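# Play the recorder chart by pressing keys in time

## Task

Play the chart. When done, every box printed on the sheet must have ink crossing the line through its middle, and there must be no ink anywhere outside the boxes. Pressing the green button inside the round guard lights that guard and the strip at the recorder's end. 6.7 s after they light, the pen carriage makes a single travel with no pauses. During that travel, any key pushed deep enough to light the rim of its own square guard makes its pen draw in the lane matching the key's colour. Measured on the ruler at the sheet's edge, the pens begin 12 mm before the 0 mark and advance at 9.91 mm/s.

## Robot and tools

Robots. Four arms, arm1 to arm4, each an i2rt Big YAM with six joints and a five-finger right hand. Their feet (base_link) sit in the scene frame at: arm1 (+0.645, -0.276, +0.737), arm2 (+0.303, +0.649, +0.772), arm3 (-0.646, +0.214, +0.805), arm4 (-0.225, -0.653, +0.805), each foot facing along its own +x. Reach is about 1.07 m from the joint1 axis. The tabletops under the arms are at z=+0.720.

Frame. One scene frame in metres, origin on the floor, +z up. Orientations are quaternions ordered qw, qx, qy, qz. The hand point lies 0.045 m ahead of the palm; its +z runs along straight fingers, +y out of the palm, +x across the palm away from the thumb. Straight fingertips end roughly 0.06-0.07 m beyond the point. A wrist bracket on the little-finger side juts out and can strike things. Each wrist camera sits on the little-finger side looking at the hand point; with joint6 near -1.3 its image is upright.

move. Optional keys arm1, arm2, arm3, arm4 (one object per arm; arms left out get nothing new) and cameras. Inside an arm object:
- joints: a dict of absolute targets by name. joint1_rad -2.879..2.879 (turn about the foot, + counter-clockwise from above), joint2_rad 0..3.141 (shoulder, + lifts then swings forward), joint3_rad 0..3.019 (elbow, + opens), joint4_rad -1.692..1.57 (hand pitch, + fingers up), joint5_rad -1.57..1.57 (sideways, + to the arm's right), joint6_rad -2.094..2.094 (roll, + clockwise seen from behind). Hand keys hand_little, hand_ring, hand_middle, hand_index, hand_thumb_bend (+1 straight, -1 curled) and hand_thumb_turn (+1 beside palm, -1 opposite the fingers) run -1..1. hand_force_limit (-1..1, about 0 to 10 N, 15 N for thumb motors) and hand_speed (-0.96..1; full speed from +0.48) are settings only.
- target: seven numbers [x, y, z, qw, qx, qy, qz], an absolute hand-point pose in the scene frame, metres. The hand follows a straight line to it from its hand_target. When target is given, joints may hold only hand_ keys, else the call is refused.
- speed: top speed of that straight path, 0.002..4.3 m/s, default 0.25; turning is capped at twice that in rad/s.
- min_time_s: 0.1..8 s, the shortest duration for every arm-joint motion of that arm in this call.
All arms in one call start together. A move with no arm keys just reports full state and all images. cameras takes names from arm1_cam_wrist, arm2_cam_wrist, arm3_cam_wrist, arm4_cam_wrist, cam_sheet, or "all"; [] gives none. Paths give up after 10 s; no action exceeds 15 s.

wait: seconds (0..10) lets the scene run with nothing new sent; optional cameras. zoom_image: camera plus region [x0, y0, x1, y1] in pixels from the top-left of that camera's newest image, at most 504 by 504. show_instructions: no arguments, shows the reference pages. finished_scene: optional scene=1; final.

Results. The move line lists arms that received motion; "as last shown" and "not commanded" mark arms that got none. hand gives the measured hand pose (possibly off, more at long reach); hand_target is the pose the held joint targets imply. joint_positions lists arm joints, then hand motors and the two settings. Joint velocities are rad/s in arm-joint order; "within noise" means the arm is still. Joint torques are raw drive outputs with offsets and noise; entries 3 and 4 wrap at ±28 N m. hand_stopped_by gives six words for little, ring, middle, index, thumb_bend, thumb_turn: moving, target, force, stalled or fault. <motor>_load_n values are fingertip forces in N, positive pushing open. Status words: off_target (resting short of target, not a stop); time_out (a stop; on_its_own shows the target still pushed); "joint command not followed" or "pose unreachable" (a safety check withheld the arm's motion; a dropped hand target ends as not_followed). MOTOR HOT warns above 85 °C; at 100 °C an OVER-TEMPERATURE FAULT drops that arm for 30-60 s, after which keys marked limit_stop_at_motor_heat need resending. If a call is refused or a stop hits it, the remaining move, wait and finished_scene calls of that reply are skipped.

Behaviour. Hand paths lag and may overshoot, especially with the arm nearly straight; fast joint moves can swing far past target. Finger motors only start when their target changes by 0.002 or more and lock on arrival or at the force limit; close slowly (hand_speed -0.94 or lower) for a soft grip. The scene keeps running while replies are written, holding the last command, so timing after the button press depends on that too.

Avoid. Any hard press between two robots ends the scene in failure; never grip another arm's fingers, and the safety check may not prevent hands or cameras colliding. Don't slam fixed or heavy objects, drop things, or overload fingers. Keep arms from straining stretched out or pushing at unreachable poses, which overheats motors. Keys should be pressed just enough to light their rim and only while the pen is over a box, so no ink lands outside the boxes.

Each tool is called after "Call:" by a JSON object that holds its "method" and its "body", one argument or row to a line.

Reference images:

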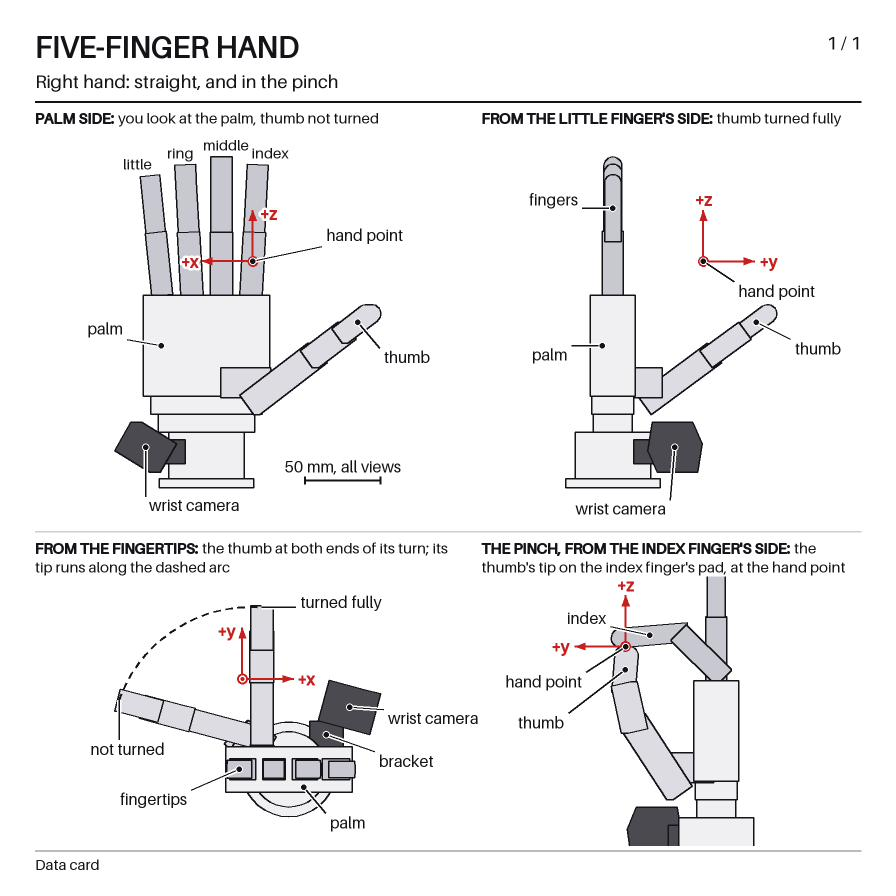

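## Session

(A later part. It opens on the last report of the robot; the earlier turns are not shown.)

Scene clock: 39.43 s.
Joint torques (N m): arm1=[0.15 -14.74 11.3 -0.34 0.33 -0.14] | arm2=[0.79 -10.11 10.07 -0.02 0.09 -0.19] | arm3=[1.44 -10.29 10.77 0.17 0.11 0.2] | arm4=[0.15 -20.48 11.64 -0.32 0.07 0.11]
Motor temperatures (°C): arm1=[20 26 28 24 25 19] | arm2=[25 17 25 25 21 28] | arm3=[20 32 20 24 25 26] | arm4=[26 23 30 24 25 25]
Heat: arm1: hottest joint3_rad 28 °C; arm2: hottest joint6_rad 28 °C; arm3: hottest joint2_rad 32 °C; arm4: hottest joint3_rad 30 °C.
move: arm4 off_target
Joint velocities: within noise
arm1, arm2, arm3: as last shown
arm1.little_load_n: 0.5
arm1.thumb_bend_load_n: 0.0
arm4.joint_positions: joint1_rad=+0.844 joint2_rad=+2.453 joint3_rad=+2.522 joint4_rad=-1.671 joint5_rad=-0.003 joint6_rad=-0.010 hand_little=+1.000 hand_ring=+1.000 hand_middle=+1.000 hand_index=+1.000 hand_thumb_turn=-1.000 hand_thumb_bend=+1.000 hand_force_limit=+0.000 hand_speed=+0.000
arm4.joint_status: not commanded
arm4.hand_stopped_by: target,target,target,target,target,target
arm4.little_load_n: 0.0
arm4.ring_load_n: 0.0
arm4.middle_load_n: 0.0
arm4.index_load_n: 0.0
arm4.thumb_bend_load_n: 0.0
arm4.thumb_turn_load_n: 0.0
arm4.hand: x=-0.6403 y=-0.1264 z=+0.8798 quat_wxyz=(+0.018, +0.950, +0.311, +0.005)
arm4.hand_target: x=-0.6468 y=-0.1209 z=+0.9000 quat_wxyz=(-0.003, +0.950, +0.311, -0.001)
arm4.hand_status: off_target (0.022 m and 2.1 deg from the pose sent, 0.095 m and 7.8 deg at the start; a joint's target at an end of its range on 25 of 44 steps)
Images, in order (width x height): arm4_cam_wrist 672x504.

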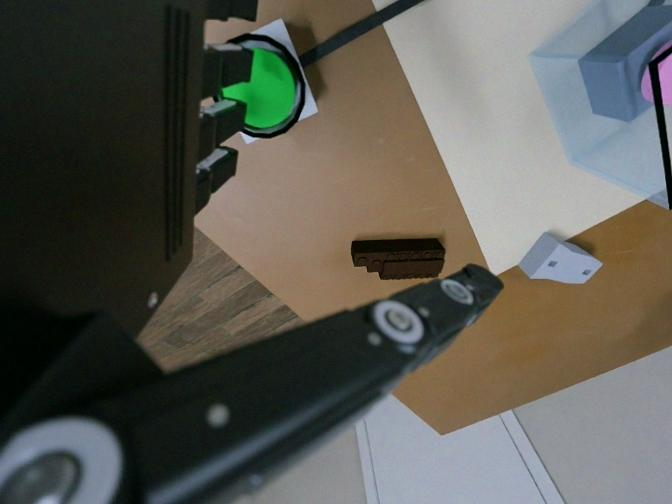

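Call:
{"method": "move", "body": {
  "arm1": {"target":[0.2625,-0.278,0.808,0,0.7022,0.712,0],"speed":0.12},
  "arm2": {"target":[0.0496,0.443,0.820,0,0.4202,0.9074,0],"speed":0.12},
  "arm3": {"target":[-0.2885,0.0985,0.810,0,0.5721,-0.8202,0],"speed":0.12},
  "cameras": ["arm1_cam_wrist","arm2_cam_wrist","arm3_cam_wrist"]
}}

Call:
{"method": "move", "body": {
  "arm1": {"target":[0.2625,-0.278,0.855,0,0.7022,0.712,0],"speed":0.12},
  "arm2": {"target":[0.0496,0.443,0.860,0,0.4202,0.9074,0],"speed":0.12},
  "arm3": {"target":[-0.2885,0.0985,0.857,0,0.5721,-0.8202,0],"speed":0.12},
  "cameras": ["arm1_cam_wrist","arm2_cam_wrist","arm3_cam_wrist"]
}}

Scene clock: 41.40 s.
Joint torques (N m): arm1=[0.21 -9.93 5.61 1.31 0.33 -0.13] | arm2=[0.85 -5.19 5.96 2.3 0.07 -0.18] | arm3=[1.14 -6.07 6.37 2.32 0.15 0.16] | arm4=[0.44 -21.36 11.85 -0.29 0.06 0.11]
Motor temperatures (°C): arm1=[20 26 28 24 25 19] | arm2=[25 17 25 25 21 28] | arm3=[20 32 21 24 25 26] | arm4=[26 23 31 24 25 25]
Heat: arm1: hottest joint3_rad 28 °C; arm2: hottest joint6_rad 28 °C; arm3: hottest joint2_rad 32 °C; arm4: hottest joint3_rad 31 °C.
move: arm1 off_target; arm2 off_target; arm3 off_target
Joint velocities: within noise
arm1.joint_positions: joint1_rad=+0.232 joint2_rad=+1.548 joint3_rad=+1.168 joint4_rad=-1.151 joint5_rad=-0.015 joint6_rad=-0.076 hand_little=-1.000 hand_ring=-1.000 hand_middle=+1.000 hand_index=-1.000 hand_thumb_turn=-1.000 hand_thumb_bend=+1.000 hand_force_limit=+0.000 hand_speed=+0.000
arm1.joint_status: not commanded
arm1.hand_stopped_by: target,target,target,target,target,target
arm1.little_load_n: 0.0
arm1.ring_load_n: 0.0
arm1.middle_load_n: -2.5
arm1.index_load_n: 0.0
arm1.thumb_bend_load_n: 0.0
arm1.thumb_turn_load_n: -0.5
arm1.hand: x=+0.2593 y=-0.2762 z=+0.8335 quat_wxyz=(-0.012, +0.707, +0.707, -0.013)
arm1.hand_target: x=+0.2638 y=-0.2780 z=+0.8091 quat_wxyz=(+0.000, +0.702, +0.712, +0.000)
arm1.hand_status: off_target (0.026 m and 2.2 deg from the pose sent, 0.043 m and 2.6 deg at the start)
arm2.joint_positions: joint1_rad=-0.756 joint2_rad=+1.443 joint3_rad=+0.961 joint4_rad=-1.075 joint5_rad=-0.011 joint6_rad=-0.093 hand_little=-1.000 hand_ring=-1.000 hand_middle=+0.999 hand_index=-1.000 hand_thumb_turn=-1.000 hand_thumb_bend=+1.000 hand_force_limit=+0.000 hand_speed=+0.000
arm2.joint_status: not commanded
arm2.hand_stopped_by: target,target,target,target,target,target
arm2.little_load_n: 0.0
arm2.ring_load_n: 0.0
arm2.middle_load_n: -4.5
arm2.index_load_n: 0.0
arm2.thumb_bend_load_n: 0.0
arm2.thumb_turn_load_n: 0.0
arm2.hand: x=+0.0542 y=+0.4435 z=+0.8374 quat_wxyz=(+0.000, -0.422, -0.907, +0.002)
arm2.hand_target: x=+0.0502 y=+0.4435 z=+0.8208 quat_wxyz=(+0.000, -0.420, -0.907, +0.000)
arm2.hand_status: off_target (0.018 m and 0.3 deg from the pose sent, 0.032 m and 3.0 deg at the start)
arm3.joint_positions: joint1_rad=-0.150 joint2_rad=+1.616 joint3_rad=+1.057 joint4_rad=-0.976 joint5_rad=-0.002 joint6_rad=-0.047 hand_little=-1.000 hand_ring=-1.000 hand_middle=+0.999 hand_index=-1.000 hand_thumb_turn=-1.000 hand_thumb_bend=+1.000 hand_force_limit=+0.000 hand_speed=+0.000
arm3.joint_status: not commanded
arm3.hand_stopped_by: target,target,target,target,target,target
arm3.little_load_n: 0.0
arm3.ring_load_n: 0.0
arm3.middle_load_n: -4.0
arm3.index_load_n: 0.0
arm3.thumb_bend_load_n: 0.0
arm3.thumb_turn_load_n: 0.0
arm3.hand: x=-0.2863 y=+0.0932 z=+0.8382 quat_wxyz=(-0.010, +0.573, -0.819, +0.014)
arm3.hand_target: x=-0.2901 y=+0.0988 z=+0.8117 quat_wxyz=(+0.000, +0.572, -0.820, +0.000)
arm3.hand_status: off_target (0.029 m and 2.0 deg from the pose sent, 0.044 m and 2.2 deg at the start)
arm4: as last shown
arm4.thumb_bend_load_n: -0.5
Images, in order (width x height): arm1_cam_wrist 672x504, arm2_cam_wrist 672x504, arm3_cam_wrist 672x504.

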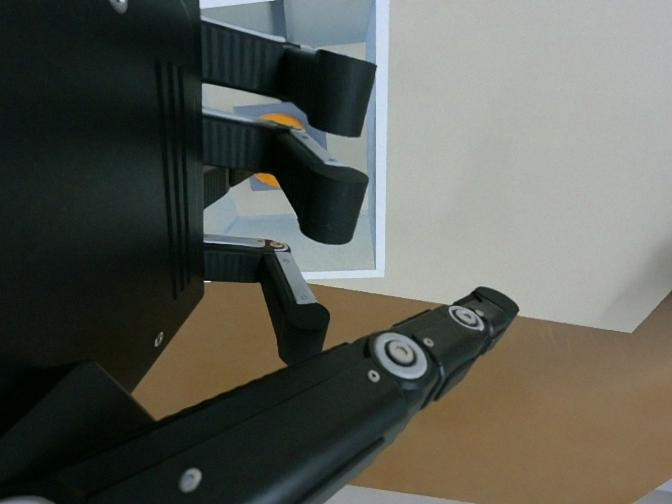

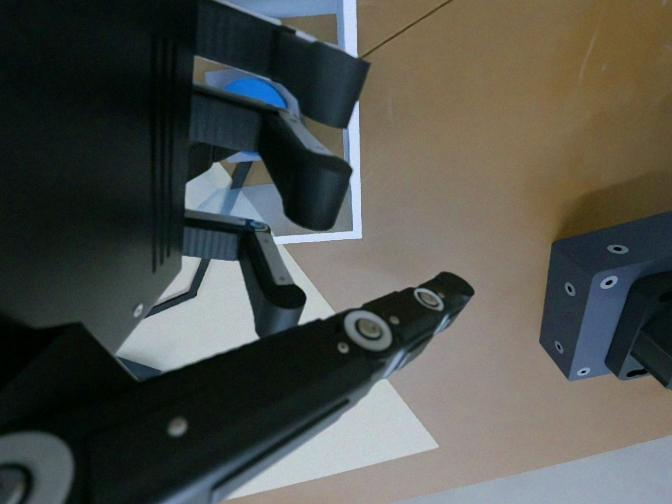

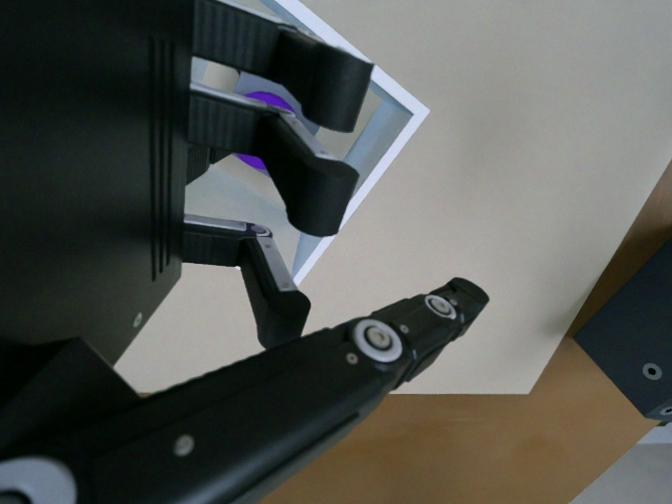

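Scene clock: 42.50 s.
Joint torques (N m): arm1=[0.21 -13.92 10.76 -0.29 0.33 -0.14] | arm2=[0.91 -9.47 9.52 0.02 0.08 -0.19] | arm3=[1.44 -9.93 10 0.01 0.11 0.17] | arm4=[0.67 -20.95 11.74 -0.21 0.08 0.07]
Motor temperatures (°C): arm1=[20 26 28 24 25 19] | arm2=[25 17 25 25 21 28] | arm3=[20 32 21 24 25 26] | arm4=[26 24 31 24 25 25]
Heat: arm1: hottest joint3_rad 28 °C; arm2: hottest joint6_rad 28 °C; arm3: hottest joint2_rad 32 °C; arm4: hottest joint3_rad 31 °C.
move: arm1 off_target; arm2 off_target; arm3 off_target
Joint velocities: within noise
arm1.joint_positions: joint1_rad=+0.232 joint2_rad=+1.546 joint3_rad=+1.184 joint4_rad=-1.232 joint5_rad=-0.015 joint6_rad=-0.076 hand_little=-1.000 hand_ring=-1.000 hand_middle=+1.000 hand_index=-1.000 hand_thumb_turn=-1.000 hand_thumb_bend=+1.000 hand_force_limit=+0.000 hand_speed=+0.000
arm1.joint_status: not commanded
arm1.hand_stopped_by: target,target,target,target,target,target
arm1.little_load_n: 0.5
arm1.ring_load_n: 0.0
arm1.middle_load_n: 0.0
arm1.index_load_n: 0.0
arm1.thumb_bend_load_n: 0.0
arm1.thumb_turn_load_n: 0.0
arm1.hand: x=+0.2741 y=-0.2775 z=+0.8437 quat_wxyz=(+0.012, +0.707, +0.707, +0.008)
arm1.hand_target: x=+0.2629 y=-0.2781 z=+0.8550 quat_wxyz=(+0.000, +0.702, +0.712, +0.000)
arm1.hand_status: off_target (0.016 m and 1.8 deg from the pose sent, 0.022 m and 2.2 deg at the start)
arm2.joint_positions: joint1_rad=-0.756 joint2_rad=+1.439 joint3_rad=+0.973 joint4_rad=-1.131 joint5_rad=-0.011 joint6_rad=-0.093 hand_little=-1.000 hand_ring=-1.000 hand_middle=+1.000 hand_index=-1.000 hand_thumb_turn=-1.000 hand_thumb_bend=+1.000 hand_force_limit=+0.000 hand_speed=+0.000
arm2.joint_status: not commanded
arm2.hand_stopped_by: target,target,target,target,target,target
arm2.little_load_n: 0.0
arm2.ring_load_n: 0.0
arm2.middle_load_n: 0.0
arm2.index_load_n: 0.0
arm2.thumb_bend_load_n: 0.0
arm2.thumb_turn_load_n: 0.0
arm2.hand: x=+0.0620 y=+0.4489 z=+0.8455 quat_wxyz=(-0.010, -0.422, -0.907, -0.016)
arm2.hand_target: x=+0.0500 y=+0.4433 z=+0.8599 quat_wxyz=(+0.000, -0.420, -0.907, +0.000)
arm2.hand_status: off_target (0.020 m and 2.2 deg from the pose sent, 0.023 m and 0.3 deg at the start)
arm3.joint_positions: joint1_rad=-0.150 joint2_rad=+1.611 joint3_rad=+1.069 joint4_rad=-1.051 joint5_rad=-0.002 joint6_rad=-0.047 hand_little=-1.000 hand_ring=-1.000 hand_middle=+1.000 hand_index=-1.000 hand_thumb_turn=-1.000 hand_thumb_bend=+1.000 hand_force_limit=+0.000 hand_speed=+0.000
arm3.joint_status: not commanded
arm3.hand_stopped_by: target,target,target,target,target,target
arm3.little_load_n: 0.0
arm3.ring_load_n: 0.0
arm3.middle_load_n: 0.0
arm3.index_load_n: 0.0
arm3.thumb_bend_load_n: 0.0
arm3.thumb_turn_load_n: 0.0
arm3.hand: x=-0.2988 y=+0.0984 z=+0.8479 quat_wxyz=(+0.005, +0.573, -0.820, -0.009)
arm3.hand_target: x=-0.2888 y=+0.0986 z=+0.8569 quat_wxyz=(+0.000, +0.572, -0.820, +0.000)
arm3.hand_status: off_target (0.014 m and 1.2 deg from the pose sent, 0.020 m and 2.0 deg at the start)
arm4: as last shown
arm4.thumb_bend_load_n: 0.0
Images, in order (width x height): arm1_cam_wrist 672x504, arm2_cam_wrist 672x504, arm3_cam_wrist 672x504.

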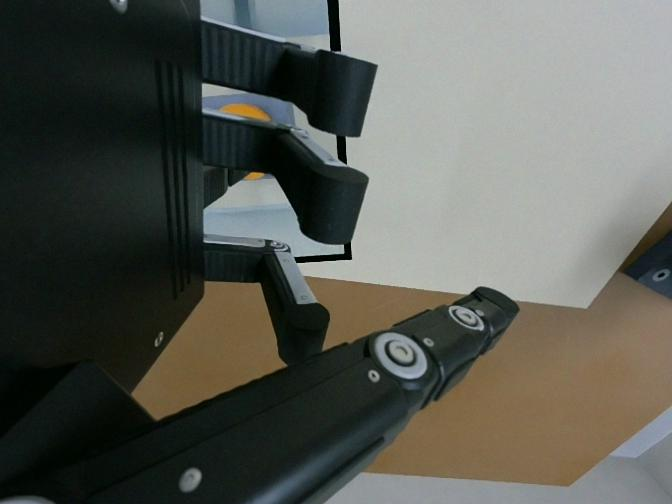

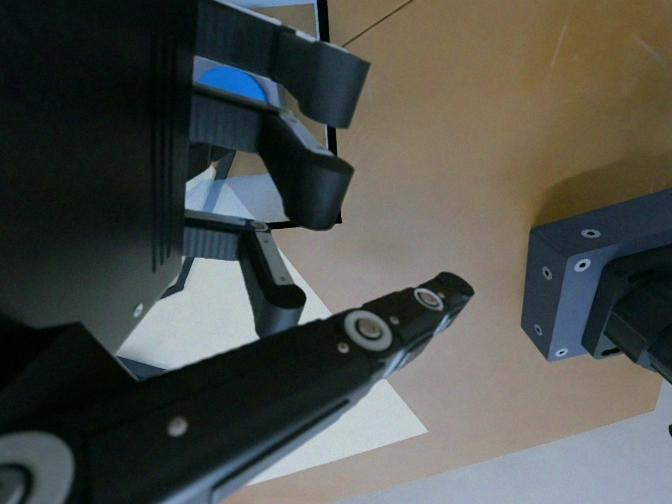

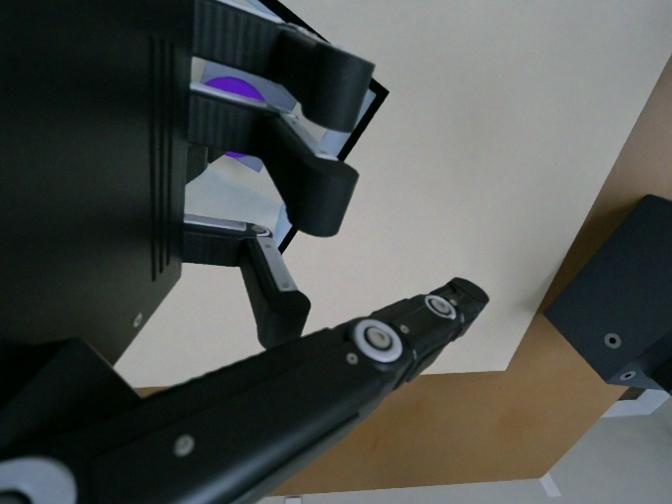

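Call:
{"method": "move", "body": {
  "arm4": {"target":[-0.6427,-0.1129,0.94,0,0.9502,0.3115,0],"speed":0.25}
}}

Call:
{"method": "move", "body": {
  "arm4": {"target":[-0.422,-0.2515,0.93,0,0.9789,0.2045,0],"speed":0.25,"joints":{"hand_little":-1,"hand_ring":-1,"hand_index":-1}}
}}

Call:
{"method": "move", "body": {
  "arm4": {"target":[-0.422,-0.2515,0.87,0,0.9789,0.2045,0],"speed":0.15},
  "cameras": ["arm4_cam_wrist","cam_sheet"]
}}

Call:
{"method": "move", "body": {
  "arm4": {"target":[-0.422,-0.2515,0.824,0,0.9789,0.2045,0],"speed":0.12},
  "cameras": ["arm4_cam_wrist","cam_sheet"]
}}

Call:
{"method": "move", "body": {
  "arm4": {"target":[-0.422,-0.2515,0.872,0,0.9789,0.2045,0],"speed":0.12},
  "cameras": ["arm4_cam_wrist","cam_sheet"]
}}

Scene clock: 44.23 s.
Joint torques (N m): arm1=[0.15 -13.92 10.77 -0.31 0.33 -0.13] | arm2=[0.79 -9.47 9.51 -0.03 0.08 -0.18] | arm3=[1.49 -10.17 10.06 0.06 0.1 0.15] | arm4=[-0.38 -21.77 11.77 -0.16 -0.05 0.04]
Motor temperatures (°C): arm1=[20 26 29 24 25 19] | arm2=[25 17 26 25 21 28] | arm3=[20 32 21 24 24 26] | arm4=[26 24 32 24 25 25]
Heat: arm1: hottest joint3_rad 29 °C; arm2: hottest joint6_rad 28 °C; arm3: hottest joint2_rad 32 °C; arm4: hottest joint3_rad 32 °C.
move: arm4 off_target
Joint velocities: within noise
arm1, arm2, arm3: as last shown
arm1.little_load_n: 0.0
arm2.hand_target: x=+0.0499 y=+0.4433 z=+0.8599 quat_wxyz=(+0.000, -0.420, -0.907, +0.000)
arm3.ring_load_n: 0.5
arm4.joint_positions: joint1_rad=+0.844 joint2_rad=+2.414 joint3_rad=+2.528 joint4_rad=-1.671 joint5_rad=-0.003 joint6_rad=-0.010 hand_little=+1.000 hand_ring=+1.000 hand_middle=+1.000 hand_index=+1.000 hand_thumb_turn=-1.000 hand_thumb_bend=+1.000 hand_force_limit=+0.000 hand_speed=+0.000
arm4.joint_status: not commanded
arm4.hand_stopped_by: target,target,target,target,target,target
arm4.little_load_n: 0.0
arm4.ring_load_n: 0.0
arm4.middle_load_n: 0.0
arm4.index_load_n: 0.0
arm4.thumb_bend_load_n: 0.0
arm4.thumb_turn_load_n: 0.0
arm4.hand: x=-0.6422 y=-0.1239 z=+0.9073 quat_wxyz=(-0.004, +0.950, +0.311, -0.002)
arm4.hand_target: x=-0.6417 y=-0.1146 z=+0.9392 quat_wxyz=(-0.033, +0.950, +0.309, -0.012)
arm4.hand_status: off_target (0.034 m and 0.5 deg from the pose sent, 0.062 m and 2.1 deg at the start; a joint's target at an end of its range on 33 of 35 steps)
pictures: none

Scene clock: 46.17 s.
Joint torques (N m): arm1=[0.15 -13.92 10.78 -0.31 0.33 -0.13] | arm2=[0.79 -9.52 9.54 0.01 0.08 -0.18] | arm3=[1.2 -10.4 10.02 0.13 0.11 0.16] | arm4=[-0.32 -13.74 7.64 0.54 0.01 -0.03]
Motor temperatures (°C): arm1=[20 26 29 24 25 19] | arm2=[25 17 26 25 21 28] | arm3=[20 32 21 23 24 26] | arm4=[26 24 31 24 25 25]
Heat: arm1: hottest joint3_rad 29 °C; arm2: hottest joint6_rad 28 °C; arm3: hottest joint2_rad 32 °C; arm4: hottest joint3_rad 31 °C.
move: arm4 off_target
Joint velocities: within noise
arm1, arm2, arm3: as last shown
arm2.ring_load_n: 0.5
arm3.ring_load_n: 0.0
arm3.middle_load_n: -0.5
arm3.thumb_bend_load_n: -0.5
arm4.joint_positions: joint1_rad=+0.620 joint2_rad=+1.719 joint3_rad=+1.426 joint4_rad=-1.308 joint5_rad=-0.001 joint6_rad=-0.013 hand_little=-1.000 hand_ring=-1.000 hand_middle=+1.000 hand_index=-1.000 hand_thumb_turn=-1.000 hand_thumb_bend=+1.000 hand_force_limit=+0.000 hand_speed=+0.000
arm4.joint_status: all done
arm4.hand_stopped_by: target,target,target,target,target,target
arm4.little_load_n: 0.0
arm4.ring_load_n: 0.0
arm4.middle_load_n: 0.0
arm4.index_load_n: 0.0
arm4.thumb_bend_load_n: 0.0
arm4.thumb_turn_load_n: 0.0
arm4.hand: x=-0.4248 y=-0.2567 z=+0.9210 quat_wxyz=(+0.017, +0.979, +0.204, +0.004)
arm4.hand_target: x=-0.4220 y=-0.2517 z=+0.9299 quat_wxyz=(+0.000, +0.979, +0.205, +0.000)
arm4.hand_status: off_target (0.011 m and 2.0 deg from the pose sent, 0.255 m and 12.7 deg at the start)
pictures: none

Scene clock: 47.30 s.
Joint torques (N m): arm1=[0.15 -13.86 10.77 -0.31 0.33 -0.14] | arm2=[0.79 -9.47 9.54 -0.03 0.08 -0.18] | arm3=[1.03 -10.23 9.98 0.14 0.11 0.14] | arm4=[-0.38 -12.45 7.57 0.66 -0.03 -0.01]
Motor temperatures (°C): arm1=[20 26 29 24 25 19] | arm2=[25 17 26 25 21 28] | arm3=[20 32 21 23 24 26] | arm4=[26 24 31 24 25 25]
Heat: arm1: hottest joint3_rad 29 °C; arm2: hottest joint6_rad 28 °C; arm3: hottest joint2_rad 32 °C; arm4: hottest joint3_rad 31 °C.
move: arm4 done
Joint velocities: within noise
arm1, arm2, arm3: as last shown
arm2.ring_load_n: 0.0
arm2.index_load_n: 0.5
arm3.middle_load_n: 0.0
arm3.thumb_bend_load_n: 0.0
arm4.joint_positions: joint1_rad=+0.620 joint2_rad=+1.747 joint3_rad=+1.329 joint4_rad=-1.159 joint5_rad=-0.001 joint6_rad=-0.013 hand_little=-1.000 hand_ring=-1.000 hand_middle=+1.000 hand_index=-1.000 hand_thumb_turn=-1.000 hand_thumb_bend=+1.000 hand_force_limit=+0.000 hand_speed=+0.000
arm4.joint_status: not commanded
arm4.hand_stopped_by: target,target,target,target,target,target
arm4.little_load_n: 0.0
arm4.ring_load_n: 0.0
arm4.middle_load_n: 0.0
arm4.index_load_n: 0.0
arm4.thumb_bend_load_n: 0.0
arm4.thumb_turn_load_n: 0.0
arm4.hand: x=-0.4245 y=-0.2572 z=+0.8711 quat_wxyz=(+0.005, +0.979, +0.204, +0.002)
arm4.hand_target: x=-0.4220 y=-0.2516 z=+0.8699 quat_wxyz=(+0.000, +0.979, +0.205, +0.000)
arm4.hand_status: done (0.006 m and 0.6 deg from the pose sent, 0.051 m and 2.0 deg at the start)
Images, in order (width x height): arm4_cam_wrist 672x504, cam_sheet 672x504.

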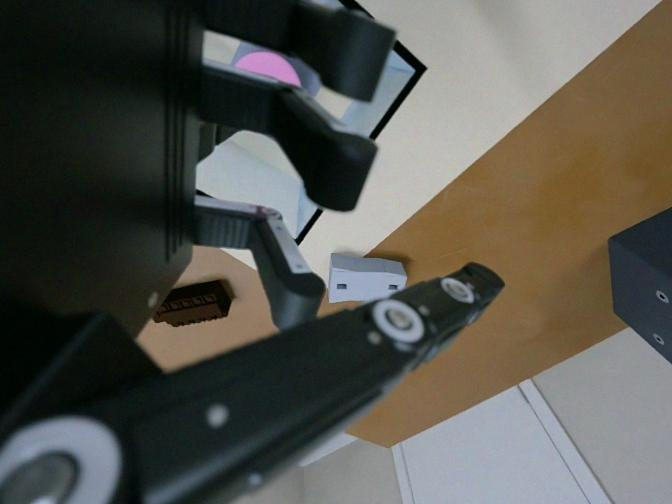

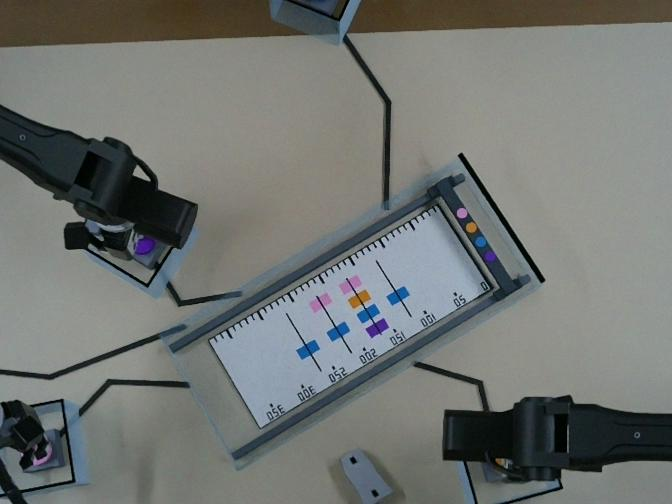

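Scene clock: 48.27 s.
Joint torques (N m): arm1=[0.15 -13.86 10.77 -0.31 0.33 -0.13] | arm2=[0.91 -9.52 9.54 -0.02 0.08 -0.18] | arm3=[1.61 -10.29 10.11 0.02 0.08 0.16] | arm4=[-0.32 -9.76 5.45 1.69 0.02 -0.01]
Motor temperatures (°C): arm1=[20 26 29 24 25 19] | arm2=[25 17 26 25 21 28] | arm3=[20 32 21 23 24 26] | arm4=[26 24 31 24 25 25]
Heat: arm1: hottest joint3_rad 29 °C; arm2: hottest joint6_rad 28 °C; arm3: hottest joint2_rad 32 °C; arm4: hottest joint3_rad 31 °C.
move: arm4 off_target
Joint velocities: within noise
arm1, arm2, arm3: as last shown
arm1.little_load_n: 0.5
arm2.index_load_n: 0.0
arm4.joint_positions: joint1_rad=+0.620 joint2_rad=+1.761 joint3_rad=+1.294 joint4_rad=-1.078 joint5_rad=-0.002 joint6_rad=-0.015 hand_little=-1.000 hand_ring=-1.000 hand_middle=+1.000 hand_index=-1.000 hand_thumb_turn=-1.000 hand_thumb_bend=+1.000 hand_force_limit=+0.000 hand_speed=+0.000
arm4.joint_status: not commanded
arm4.hand_stopped_by: target,target,target,target,target,target
arm4.little_load_n: 0.0
arm4.ring_load_n: 0.0
arm4.middle_load_n: -3.5
arm4.index_load_n: 0.0
arm4.thumb_bend_load_n: 0.0
arm4.thumb_turn_load_n: 0.0
arm4.hand: x=-0.4266 y=-0.2521 z=+0.8503 quat_wxyz=(-0.010, +0.979, +0.205, -0.002)
arm4.hand_target: x=-0.4217 y=-0.2526 z=+0.8251 quat_wxyz=(+0.000, +0.979, +0.205, +0.000)
arm4.hand_status: off_target (0.027 m and 1.2 deg from the pose sent, 0.048 m and 0.6 deg at the start)
Images, in order (width x height): arm4_cam_wrist 672x504, cam_sheet 672x504.

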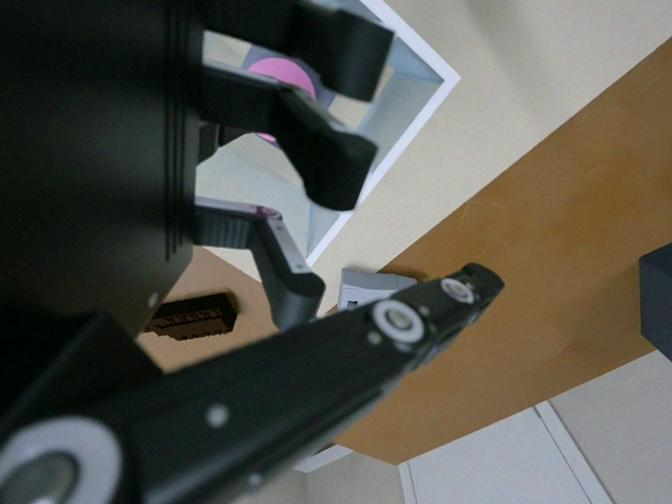

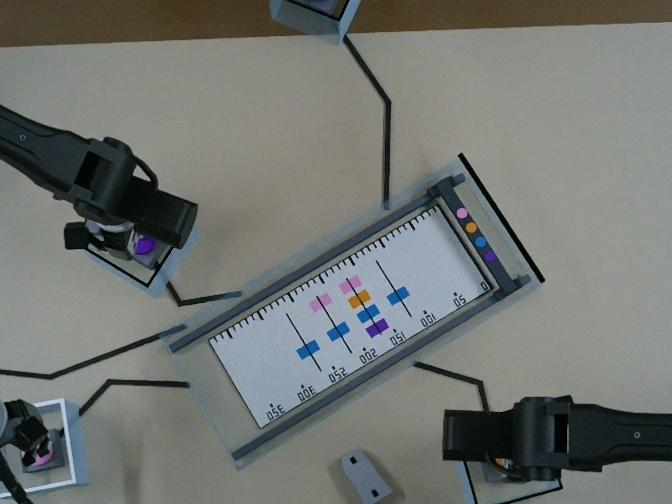

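Scene clock: 49.37 s.
Joint torques (N m): arm1=[0.21 -13.86 10.77 -0.31 0.33 -0.14] | arm2=[0.85 -9.52 9.52 -0.02 0.08 -0.18] | arm3=[1.26 -9.99 10.02 0.17 0.11 0.12] | arm4=[-0.62 -12.86 9.46 -0.13 0.04 -0.05]
Motor temperatures (°C): arm1=[20 26 29 24 25 19] | arm2=[25 17 26 25 21 28] | arm3=[20 32 21 23 24 26] | arm4=[26 24 31 24 25 25]
Heat: arm1: hottest joint3_rad 29 °C; arm2: hottest joint6_rad 28 °C; arm3: hottest joint2_rad 32 °C; arm4: hottest joint3_rad 31 °C.
move: arm4 off_target
Joint velocities: arm1=[0.005 -0.005 0.002 0.002 -0.154 -0.066] | arm2=[within noise] | arm3=[within noise] | arm4=[within noise]
arm1, arm2, arm3: as last shown
arm1.little_load_n: 0.0
arm4.joint_positions: joint1_rad=+0.620 joint2_rad=+1.756 joint3_rad=+1.306 joint4_rad=-1.142 joint5_rad=-0.002 joint6_rad=-0.015 hand_little=-1.000 hand_ring=-1.000 hand_middle=+1.000 hand_index=-1.000 hand_thumb_turn=-1.000 hand_thumb_bend=+1.000 hand_force_limit=+0.000 hand_speed=+0.000
arm4.joint_status: not commanded
arm4.hand_stopped_by: target,target,target,target,target,target
arm4.little_load_n: 0.0
arm4.ring_load_n: 0.0
arm4.middle_load_n: 0.0
arm4.index_load_n: 0.0
arm4.thumb_bend_load_n: 0.0
arm4.thumb_turn_load_n: 0.0
arm4.hand: x=-0.4221 y=-0.2629 z=+0.8597 quat_wxyz=(+0.013, +0.979, +0.205, +0.003)
arm4.hand_target: x=-0.4219 y=-0.2519 z=+0.8720 quat_wxyz=(+0.000, +0.979, +0.205, +0.000)
arm4.hand_status: off_target (0.017 m and 1.5 deg from the pose sent, 0.022 m and 1.2 deg at the start)
Images, in order (width x height): arm4_cam_wrist 672x504, cam_sheet 672x504.

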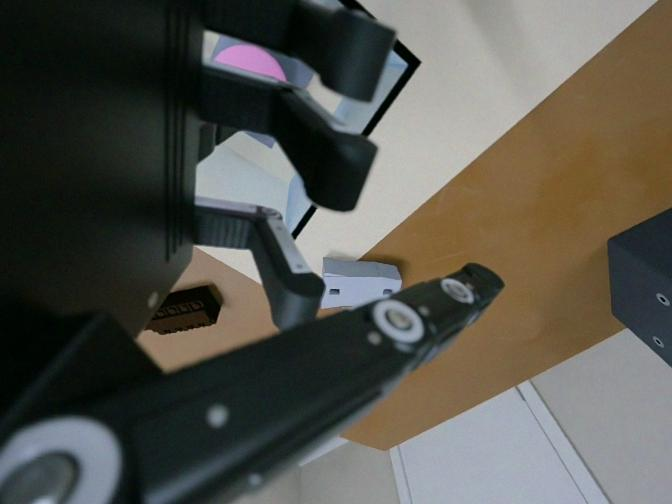

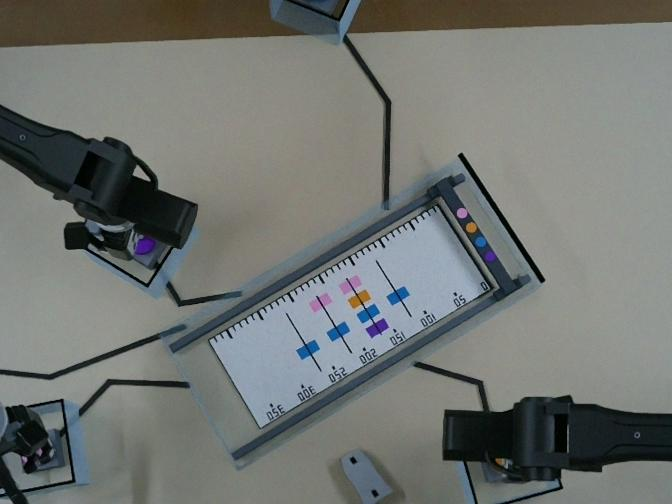

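Call:
{"method": "move", "body": {
  "arm4": {"target":[-0.422,-0.2515,0.94,0,0.9789,0.2045,0],"speed":0.25}
}}

Call:
{"method": "move", "body": {
  "arm4": {"target":[-0.6427,-0.1129,0.93,0,0.9502,0.3115,0],"speed":0.25}
}}

Call:
{"method": "move", "body": {
  "arm4": {"target":[-0.6427,-0.1129,0.875,0,0.9502,0.3115,0],"speed":0.1},
  "cameras": ["arm4_cam_wrist","cam_sheet"]
}}

Call:
{"method": "zoom_image", "body": {
  "camera": "arm4_cam_wrist",
  "region": [180, 0, 420, 260]
}}

Scene clock: 51.13 s.
Joint torques (N m): arm1=[0.15 -13.86 10.78 -0.31 0.33 -0.13] | arm2=[0.85 -9.47 9.54 -0.01 0.07 -0.19] | arm3=[1.32 -10.05 10.04 0.05 0.09 0.14] | arm4=[-0.73 -13.1 10.85 -0.35 0.02 -0.05]
Motor temperatures (°C): arm1=[20 26 30 24 25 19] | arm2=[25 17 26 25 21 28] | arm3=[20 32 22 23 24 26] | arm4=[26 24 31 24 25 25]
Heat: arm1: hottest joint3_rad 30 °C; arm2: hottest joint6_rad 28 °C; arm3: hottest joint2_rad 32 °C; arm4: hottest joint3_rad 31 °C.
move: arm4 off_target
Joint velocities: within noise
arm1, arm2, arm3: as last shown
arm2.ring_load_n: 0.5
arm4.joint_positions: joint1_rad=+0.620 joint2_rad=+1.696 joint3_rad=+1.405 joint4_rad=-1.311 joint5_rad=-0.002 joint6_rad=-0.015 hand_little=-1.000 hand_ring=-1.000 hand_middle=+1.000 hand_index=-1.000 hand_thumb_turn=-1.000 hand_thumb_bend=+1.000 hand_force_limit=+0.000 hand_speed=+0.000
arm4.joint_status: not commanded
arm4.hand_stopped_by: target,target,target,target,target,target
arm4.little_load_n: 0.0
arm4.ring_load_n: 0.0
arm4.middle_load_n: 0.0
arm4.index_load_n: 0.0
arm4.thumb_bend_load_n: 0.0
arm4.thumb_turn_load_n: 0.0
arm4.hand: x=-0.4215 y=-0.2647 z=+0.9244 quat_wxyz=(+0.018, +0.979, +0.205, +0.004)
arm4.hand_target: x=-0.4218 y=-0.2520 z=+0.9399 quat_wxyz=(+0.000, +0.979, +0.205, +0.000)
arm4.hand_status: off_target (0.020 m and 2.1 deg from the pose sent, 0.081 m and 1.5 deg at the start)
pictures: none

Scene clock: 53.27 s.
Joint torques (N m): arm1=[0.15 -13.92 10.78 -0.31 0.33 -0.14] | arm2=[0.85 -9.47 9.52 0.01 0.08 -0.18] | arm3=[1.32 -9.93 10 -0.01 0.1 0.16] | arm4=[1.08 -20.07 11.86 -0.18 0 -0.02]
Motor temperatures (°C): arm1=[20 26 30 24 25 19] | arm2=[25 17 26 25 21 28] | arm3=[20 32 22 23 24 26] | arm4=[26 25 32 24 25 25]
Heat: arm1: hottest joint3_rad 30 °C; arm2: hottest joint6_rad 28 °C; arm3: hottest joint2_rad 32 °C; arm4: hottest joint3_rad 32 °C.
move: arm4 off_target
Joint velocities: within noise
arm1, arm2, arm3: as last shown
arm1.thumb_bend_load_n: -0.5
arm2.ring_load_n: 0.0
arm3.thumb_bend_load_n: -0.5
arm4.joint_positions: joint1_rad=+0.828 joint2_rad=+2.401 joint3_rad=+2.530 joint4_rad=-1.670 joint5_rad=-0.003 joint6_rad=-0.008 hand_little=-1.000 hand_ring=-1.000 hand_middle=+1.000 hand_index=-1.000 hand_thumb_turn=-1.000 hand_thumb_bend=+1.000 hand_force_limit=+0.000 hand_speed=+0.000
arm4.joint_status: not commanded
arm4.hand_stopped_by: target,target,target,target,target,target
arm4.little_load_n: 0.0
arm4.ring_load_n: 0.0
arm4.middle_load_n: 0.0
arm4.index_load_n: 0.0
arm4.thumb_bend_load_n: 0.0
arm4.thumb_turn_load_n: 0.0
arm4.hand: x=-0.6343 y=-0.1165 z=+0.9160 quat_wxyz=(-0.011, +0.953, +0.302, -0.004)
arm4.hand_target: x=-0.6421 y=-0.1139 z=+0.9296 quat_wxyz=(-0.027, +0.951, +0.309, -0.009)
arm4.hand_status: off_target (0.017 m and 1.8 deg from the pose sent, 0.268 m and 12.8 deg at the start; a joint's target at an end of its range on 27 of 64 steps)
pictures: none

Scene clock: 54.50 s.
Joint torques (N m): arm1=[0.15 -13.92 10.77 -0.31 0.33 -0.13] | arm2=[0.85 -9.47 9.54 0.02 0.08 -0.18] | arm3=[1.67 -9.82 10.15 0.02 0.08 0.16] | arm4=[0.62 -20.19 9.22 0.4 0.09 -0.04]
Motor temperatures (°C): arm1=[20 26 30 24 25 19] | arm2=[25 17 26 25 21 28] | arm3=[20 32 22 23 24 26] | arm4=[26 25 32 24 25 25]
Heat: arm1: hottest joint3_rad 30 °C; arm2: hottest joint6_rad 28 °C; arm3: hottest joint2_rad 32 °C; arm4: hottest joint3_rad 32 °C.
move: arm4 done
Joint velocities: within noise
arm1.joint_positions: joint1_rad=+0.232 joint2_rad=+1.546 joint3_rad=+1.184 joint4_rad=-1.232 joint5_rad=-0.015 joint6_rad=-0.076 hand_little=-1.000 hand_ring=-1.000 hand_middle=+1.000 hand_index=-1.000 hand_thumb_turn=-1.000 hand_thumb_bend=+1.000 hand_force_limit=+0.000 hand_speed=+0.000
arm1.joint_status: not commanded
arm1.hand_stopped_by: target,target,target,target,target,target
arm1.little_load_n: 0.0
arm1.ring_load_n: 0.0
arm1.middle_load_n: 0.0
arm1.index_load_n: 0.0
arm1.thumb_bend_load_n: 0.0
arm1.thumb_turn_load_n: 0.0
arm1.hand: x=+0.2741 y=-0.2775 z=+0.8437 quat_wxyz=(+0.012, +0.707, +0.707, +0.008)
arm1.hand_target: x=+0.2629 y=-0.2781 z=+0.8550 quat_wxyz=(+0.000, +0.702, +0.712, +0.000)
arm1.hand_status: not commanded
arm2.joint_positions: joint1_rad=-0.756 joint2_rad=+1.439 joint3_rad=+0.973 joint4_rad=-1.131 joint5_rad=-0.011 joint6_rad=-0.093 hand_little=-1.000 hand_ring=-1.000 hand_middle=+1.000 hand_index=-1.000 hand_thumb_turn=-1.000 hand_thumb_bend=+1.000 hand_force_limit=+0.000 hand_speed=+0.000
arm2.joint_status: not commanded
arm2.hand_stopped_by: target,target,target,target,target,target
arm2.little_load_n: 0.0
arm2.ring_load_n: 0.0
arm2.middle_load_n: 0.0
arm2.index_load_n: 0.0
arm2.thumb_bend_load_n: 0.0
arm2.thumb_turn_load_n: 0.0
arm2.hand: x=+0.0620 y=+0.4489 z=+0.8455 quat_wxyz=(-0.010, -0.422, -0.907, -0.016)
arm2.hand_target: x=+0.0499 y=+0.4433 z=+0.8599 quat_wxyz=(+0.000, -0.420, -0.907, +0.000)
arm2.hand_status: not commanded
arm3.joint_positions: joint1_rad=-0.150 joint2_rad=+1.611 joint3_rad=+1.069 joint4_rad=-1.051 joint5_rad=-0.002 joint6_rad=-0.047 hand_little=-1.000 hand_ring=-1.000 hand_middle=+1.000 hand_index=-1.000 hand_thumb_turn=-1.000 hand_thumb_bend=+1.000 hand_force_limit=+0.000 hand_speed=+0.000
arm3.joint_status: not commanded
arm3.hand_stopped_by: target,target,target,target,target,target
arm3.little_load_n: 0.0
arm3.ring_load_n: 0.0
arm3.middle_load_n: 0.0
arm3.index_load_n: 0.0
arm3.thumb_bend_load_n: 0.0
arm3.thumb_turn_load_n: 0.0
arm3.hand: x=-0.2988 y=+0.0984 z=+0.8479 quat_wxyz=(+0.005, +0.573, -0.820, -0.009)
arm3.hand_target: x=-0.2888 y=+0.0986 z=+0.8569 quat_wxyz=(+0.000, +0.572, -0.820, +0.000)
arm3.hand_status: not commanded
arm4.joint_positions: joint1_rad=+0.828 joint2_rad=+2.467 joint3_rad=+2.530 joint4_rad=-1.650 joint5_rad=-0.003 joint6_rad=-0.011 hand_little=-1.000 hand_ring=-1.000 hand_middle=+1.000 hand_index=-1.000 hand_thumb_turn=-1.000 hand_thumb_bend=+1.000 hand_force_limit=+0.000 hand_speed=+0.000
arm4.joint_status: not commanded
arm4.hand_stopped_by: target,target,target,target,target,target
arm4.little_load_n: 0.0
arm4.ring_load_n: 0.0
arm4.middle_load_n: 0.0
arm4.index_load_n: 0.0
arm4.thumb_bend_load_n: 0.0
arm4.thumb_turn_load_n: 0.0
arm4.hand: x=-0.6357 y=-0.1141 z=+0.8721 quat_wxyz=(+0.010, +0.953, +0.304, +0.002)
arm4.hand_target: x=-0.6427 y=-0.1131 z=+0.8750 quat_wxyz=(+0.000, +0.950, +0.312, +0.000)
arm4.hand_status: done (0.008 m and 1.5 deg from the pose sent, 0.042 m and 1.8 deg at the start)
Images, in order (width x height): arm4_cam_wrist 672x504, cam_sheet 672x504.

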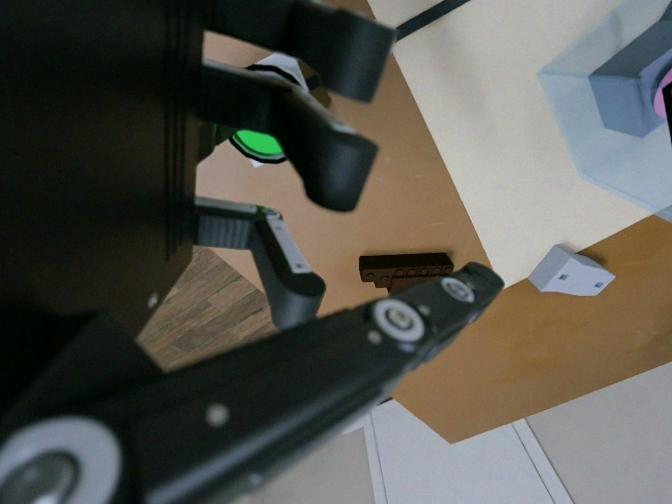

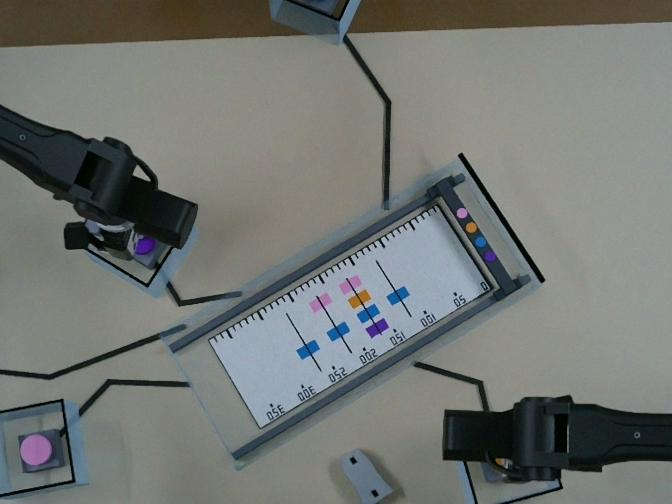

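Scaled by 1.938 from the camera's image (finer frame: 960x720).

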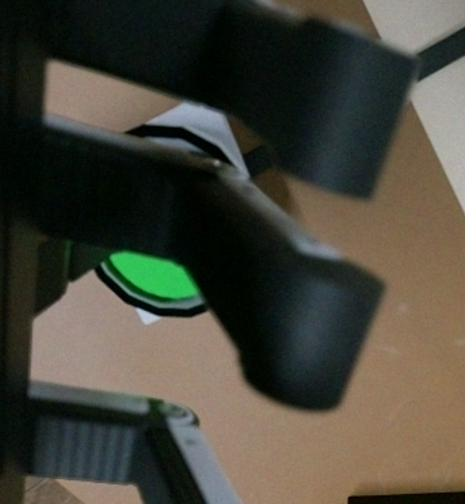

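Call:
{"method": "move", "body": {
  "arm4": {"target":[-0.642,-0.1135,0.852,0,0.9502,0.3115,0],"speed":0.1},
  "cameras": ["arm4_cam_wrist","cam_sheet"]
}}

Scene clock: 55.77 s.
Joint torques (N m): arm1=[0.15 -13.92 10.77 -0.31 0.33 -0.14] | arm2=[0.85 -9.47 9.52 -0.02 0.08 -0.18] | arm3=[1.2 -9.99 10.07 0.08 0.1 0.13] | arm4=[1.2 -19.78 6.8 0.77 0.09 -0.02]
Motor temperatures (°C): arm1=[20 26 30 24 25 19] | arm2=[25 17 26 25 21 28] | arm3=[20 32 22 23 24 26] | arm4=[26 25 32 23 25 25]
Heat: arm1: hottest joint3_rad 30 °C; arm2: hottest joint6_rad 28 °C; arm3: hottest joint2_rad 32 °C; arm4: hottest joint3_rad 32 °C.
move: arm4 done
Joint velocities: within noise
arm1, arm2, arm3: as last shown
arm2.little_load_n: 0.5
arm4.joint_positions: joint1_rad=+0.828 joint2_rad=+2.454 joint3_rad=+2.480 joint4_rad=-1.589 joint5_rad=-0.003 joint6_rad=-0.011 hand_little=-1.000 hand_ring=-1.000 hand_middle=+1.000 hand_index=-1.000 hand_thumb_turn=-1.000 hand_thumb_bend=+1.000 hand_force_limit=+0.000 hand_speed=+0.000
arm4.joint_status: not commanded
arm4.hand_stopped_by: target,target,target,target,target,target
arm4.little_load_n: 0.0
arm4.ring_load_n: 0.0
arm4.middle_load_n: -0.5
arm4.index_load_n: 0.0
arm4.thumb_bend_load_n: 0.0
arm4.thumb_turn_load_n: 0.0
arm4.hand: x=-0.6381 y=-0.1106 z=+0.8606 quat_wxyz=(-0.001, +0.953, +0.304, -0.001)
arm4.hand_target: x=-0.6420 y=-0.1136 z=+0.8522 quat_wxyz=(+0.000, +0.950, +0.312, +0.000)
arm4.hand_status: done (0.010 m and 1.0 deg from the pose sent, 0.021 m and 1.5 deg at the start)
Images, in order (width x height): arm4_cam_wrist 672x504, cam_sheet 672x504.

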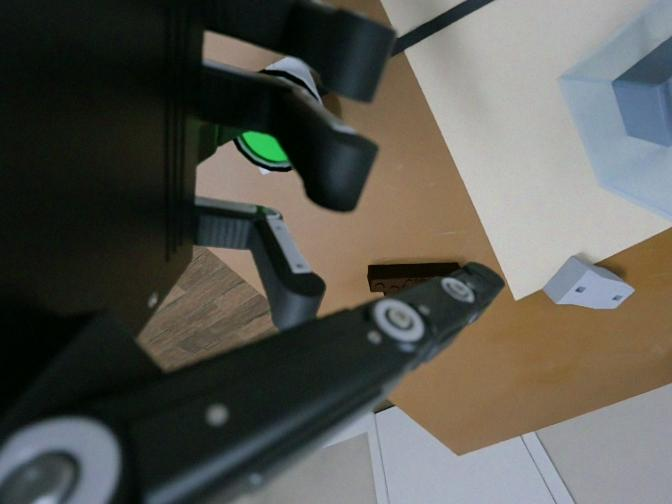

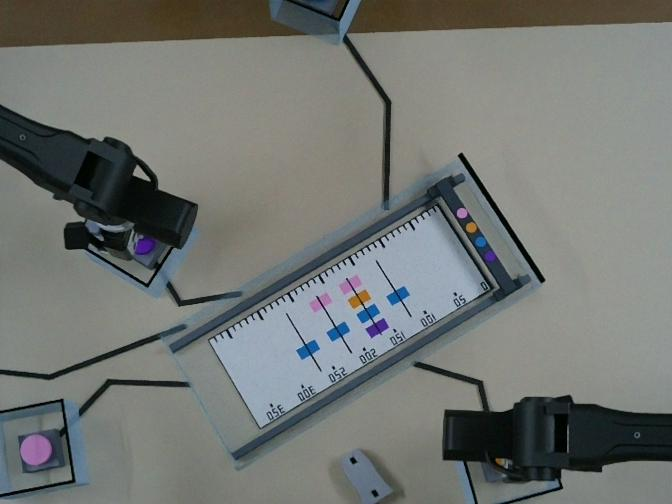

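Call:
{"method": "move", "body": {
  "arm4": {"target":[-0.642,-0.1135,0.838,0,0.9502,0.3115,0],"speed":0.1},
  "cameras": ["arm4_cam_wrist","cam_sheet"]
}}

Scene clock: 57.07 s.
Joint torques (N m): arm1=[0.15 -13.92 10.77 -0.31 0.33 -0.13] | arm2=[0.85 -9.47 9.54 -0.01 0.08 -0.19] | arm3=[1.08 -10.34 10.03 0.18 0.11 0.16] | arm4=[1.08 -18.55 6.61 1.28 0.07 -0.04]
Motor temperatures (°C): arm1=[20 26 30 24 25 19] | arm2=[25 17 26 25 21 28] | arm3=[20 32 22 23 24 26] | arm4=[26 25 32 23 25 25]
Heat: arm1: hottest joint3_rad 30 °C; arm2: hottest joint6_rad 28 °C; arm3: hottest joint2_rad 32 °C; arm4: hottest joint3_rad 32 °C.
move: arm4 off_target
Joint velocities: within noise
arm1, arm2, arm3: as last shown
arm1.ring_load_n: 0.5
arm2.little_load_n: 0.0
arm4.joint_positions: joint1_rad=+0.828 joint2_rad=+2.438 joint3_rad=+2.446 joint4_rad=-1.562 joint5_rad=-0.003 joint6_rad=-0.011 hand_little=-1.000 hand_ring=-1.000 hand_middle=+1.000 hand_index=-1.000 hand_thumb_turn=-1.000 hand_thumb_bend=+1.000 hand_force_limit=+0.000 hand_speed=+0.000
arm4.joint_status: not commanded
arm4.hand_stopped_by: target,target,target,target,target,target
arm4.little_load_n: 0.0
arm4.ring_load_n: 0.5
arm4.middle_load_n: -1.5
arm4.index_load_n: 0.5
arm4.thumb_bend_load_n: 0.0
arm4.thumb_turn_load_n: 0.0
arm4.hand: x=-0.6379 y=-0.1109 z=+0.8586 quat_wxyz=(-0.005, +0.953, +0.304, -0.002)
arm4.hand_target: x=-0.6416 y=-0.1140 z=+0.8381 quat_wxyz=(+0.000, +0.950, +0.312, +0.000)
arm4.hand_status: off_target (0.021 m and 1.1 deg from the pose sent, 0.023 m and 1.0 deg at the start)
Images, in order (width x height): arm4_cam_wrist 672x504, cam_sheet 672x504.

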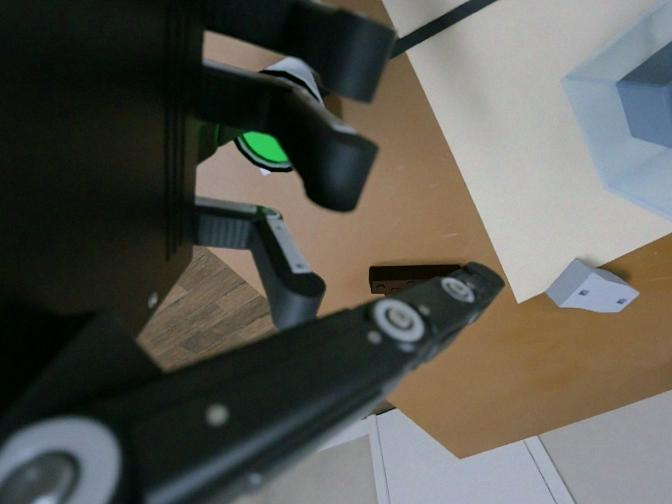

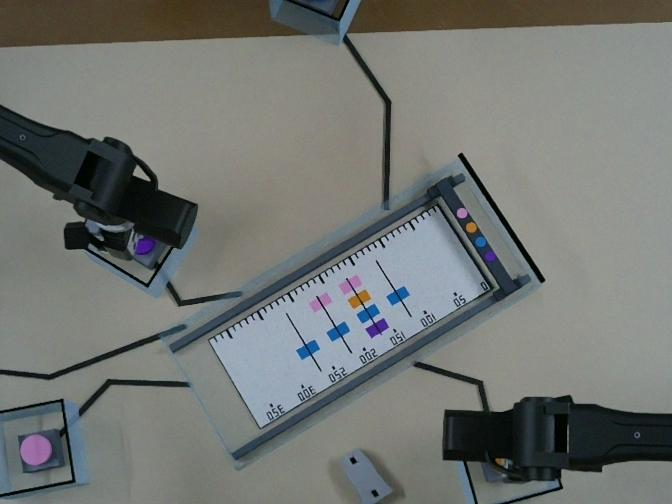

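Call:
{"method": "move", "body": {
  "arm4": {"target":[-0.642,-0.1135,0.829,0,0.9502,0.3115,0],"speed":0.1},
  "cameras": ["arm4_cam_wrist","cam_sheet"]
}}

Scene clock: 58.30 s.
Joint torques (N m): arm1=[0.15 -13.92 10.77 -0.31 0.33 -0.14] | arm2=[0.91 -9.47 9.54 -0.05 0.08 -0.19] | arm3=[1.14 -10.05 10.07 0.08 0.12 0.17] | arm4=[1.03 -17.85 6.34 1.36 0.1 -0.02]
Motor temperatures (°C): arm1=[20 26 30 24 25 19] | arm2=[25 17 27 25 21 28] | arm3=[20 32 22 23 24 26] | arm4=[26 25 32 23 25 25]
Heat: arm1: hottest joint3_rad 30 °C; arm2: hottest joint6_rad 28 °C; arm3: hottest joint2_rad 32 °C; arm4: hottest joint3_rad 32 °C.
move: arm4 off_target
Joint velocities: within noise
arm1, arm2, arm3: as last shown
arm1.ring_load_n: 0.0
arm3.thumb_bend_load_n: -0.5
arm4.joint_positions: joint1_rad=+0.828 joint2_rad=+2.427 joint3_rad=+2.425 joint4_rad=-1.544 joint5_rad=-0.003 joint6_rad=-0.012 hand_little=-1.000 hand_ring=-1.000 hand_middle=+1.000 hand_index=-1.000 hand_thumb_turn=-1.000 hand_thumb_bend=+1.000 hand_force_limit=+0.000 hand_speed=+0.000
arm4.joint_status: not commanded
arm4.hand_stopped_by: target,target,target,target,target,target
arm4.little_load_n: 0.0
arm4.ring_load_n: 0.0
arm4.middle_load_n: -2.5
arm4.index_load_n: 0.0
arm4.thumb_bend_load_n: 0.0
arm4.thumb_turn_load_n: 0.0
arm4.hand: x=-0.6378 y=-0.1110 z=+0.8578 quat_wxyz=(-0.009, +0.953, +0.304, -0.003)
arm4.hand_target: x=-0.6414 y=-0.1143 z=+0.8296 quat_wxyz=(+0.000, +0.950, +0.312, +0.000)
arm4.hand_status: off_target (0.029 m and 1.4 deg from the pose sent, 0.030 m and 1.2 deg at the start)
Images, in order (width x height): arm4_cam_wrist 672x504, cam_sheet 672x504.

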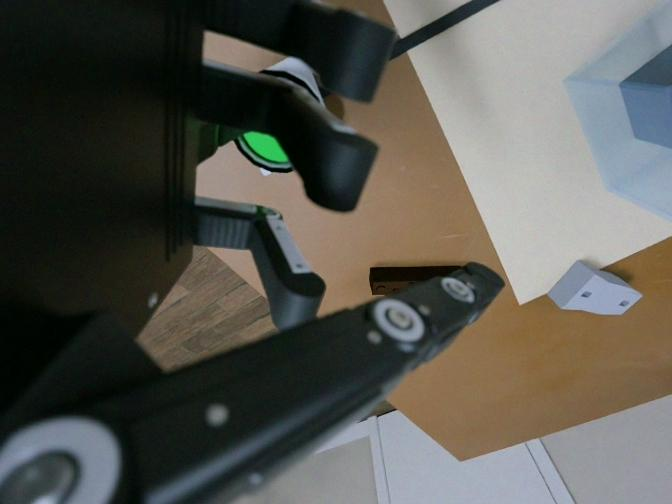

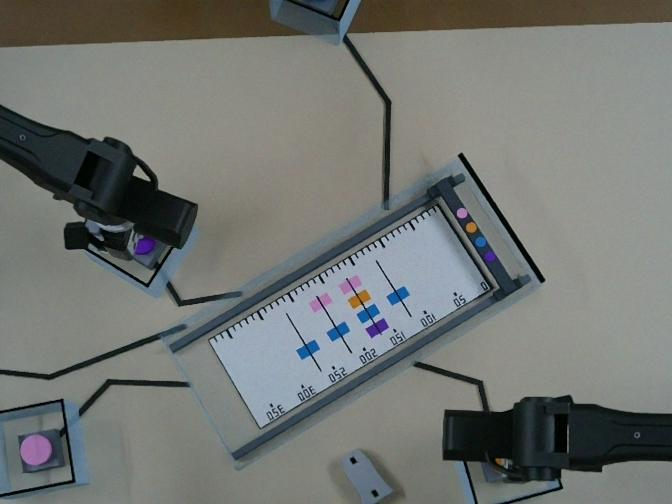

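Call:
{"method": "zoom_image", "body": {
  "camera": "arm4_cam_wrist",
  "region": [190, 40, 350, 200]
}}

Scaled by 3.150 from the camera's image (finer frame: 960x720).

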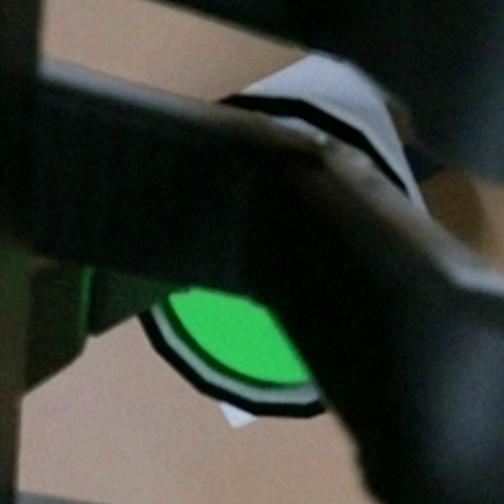

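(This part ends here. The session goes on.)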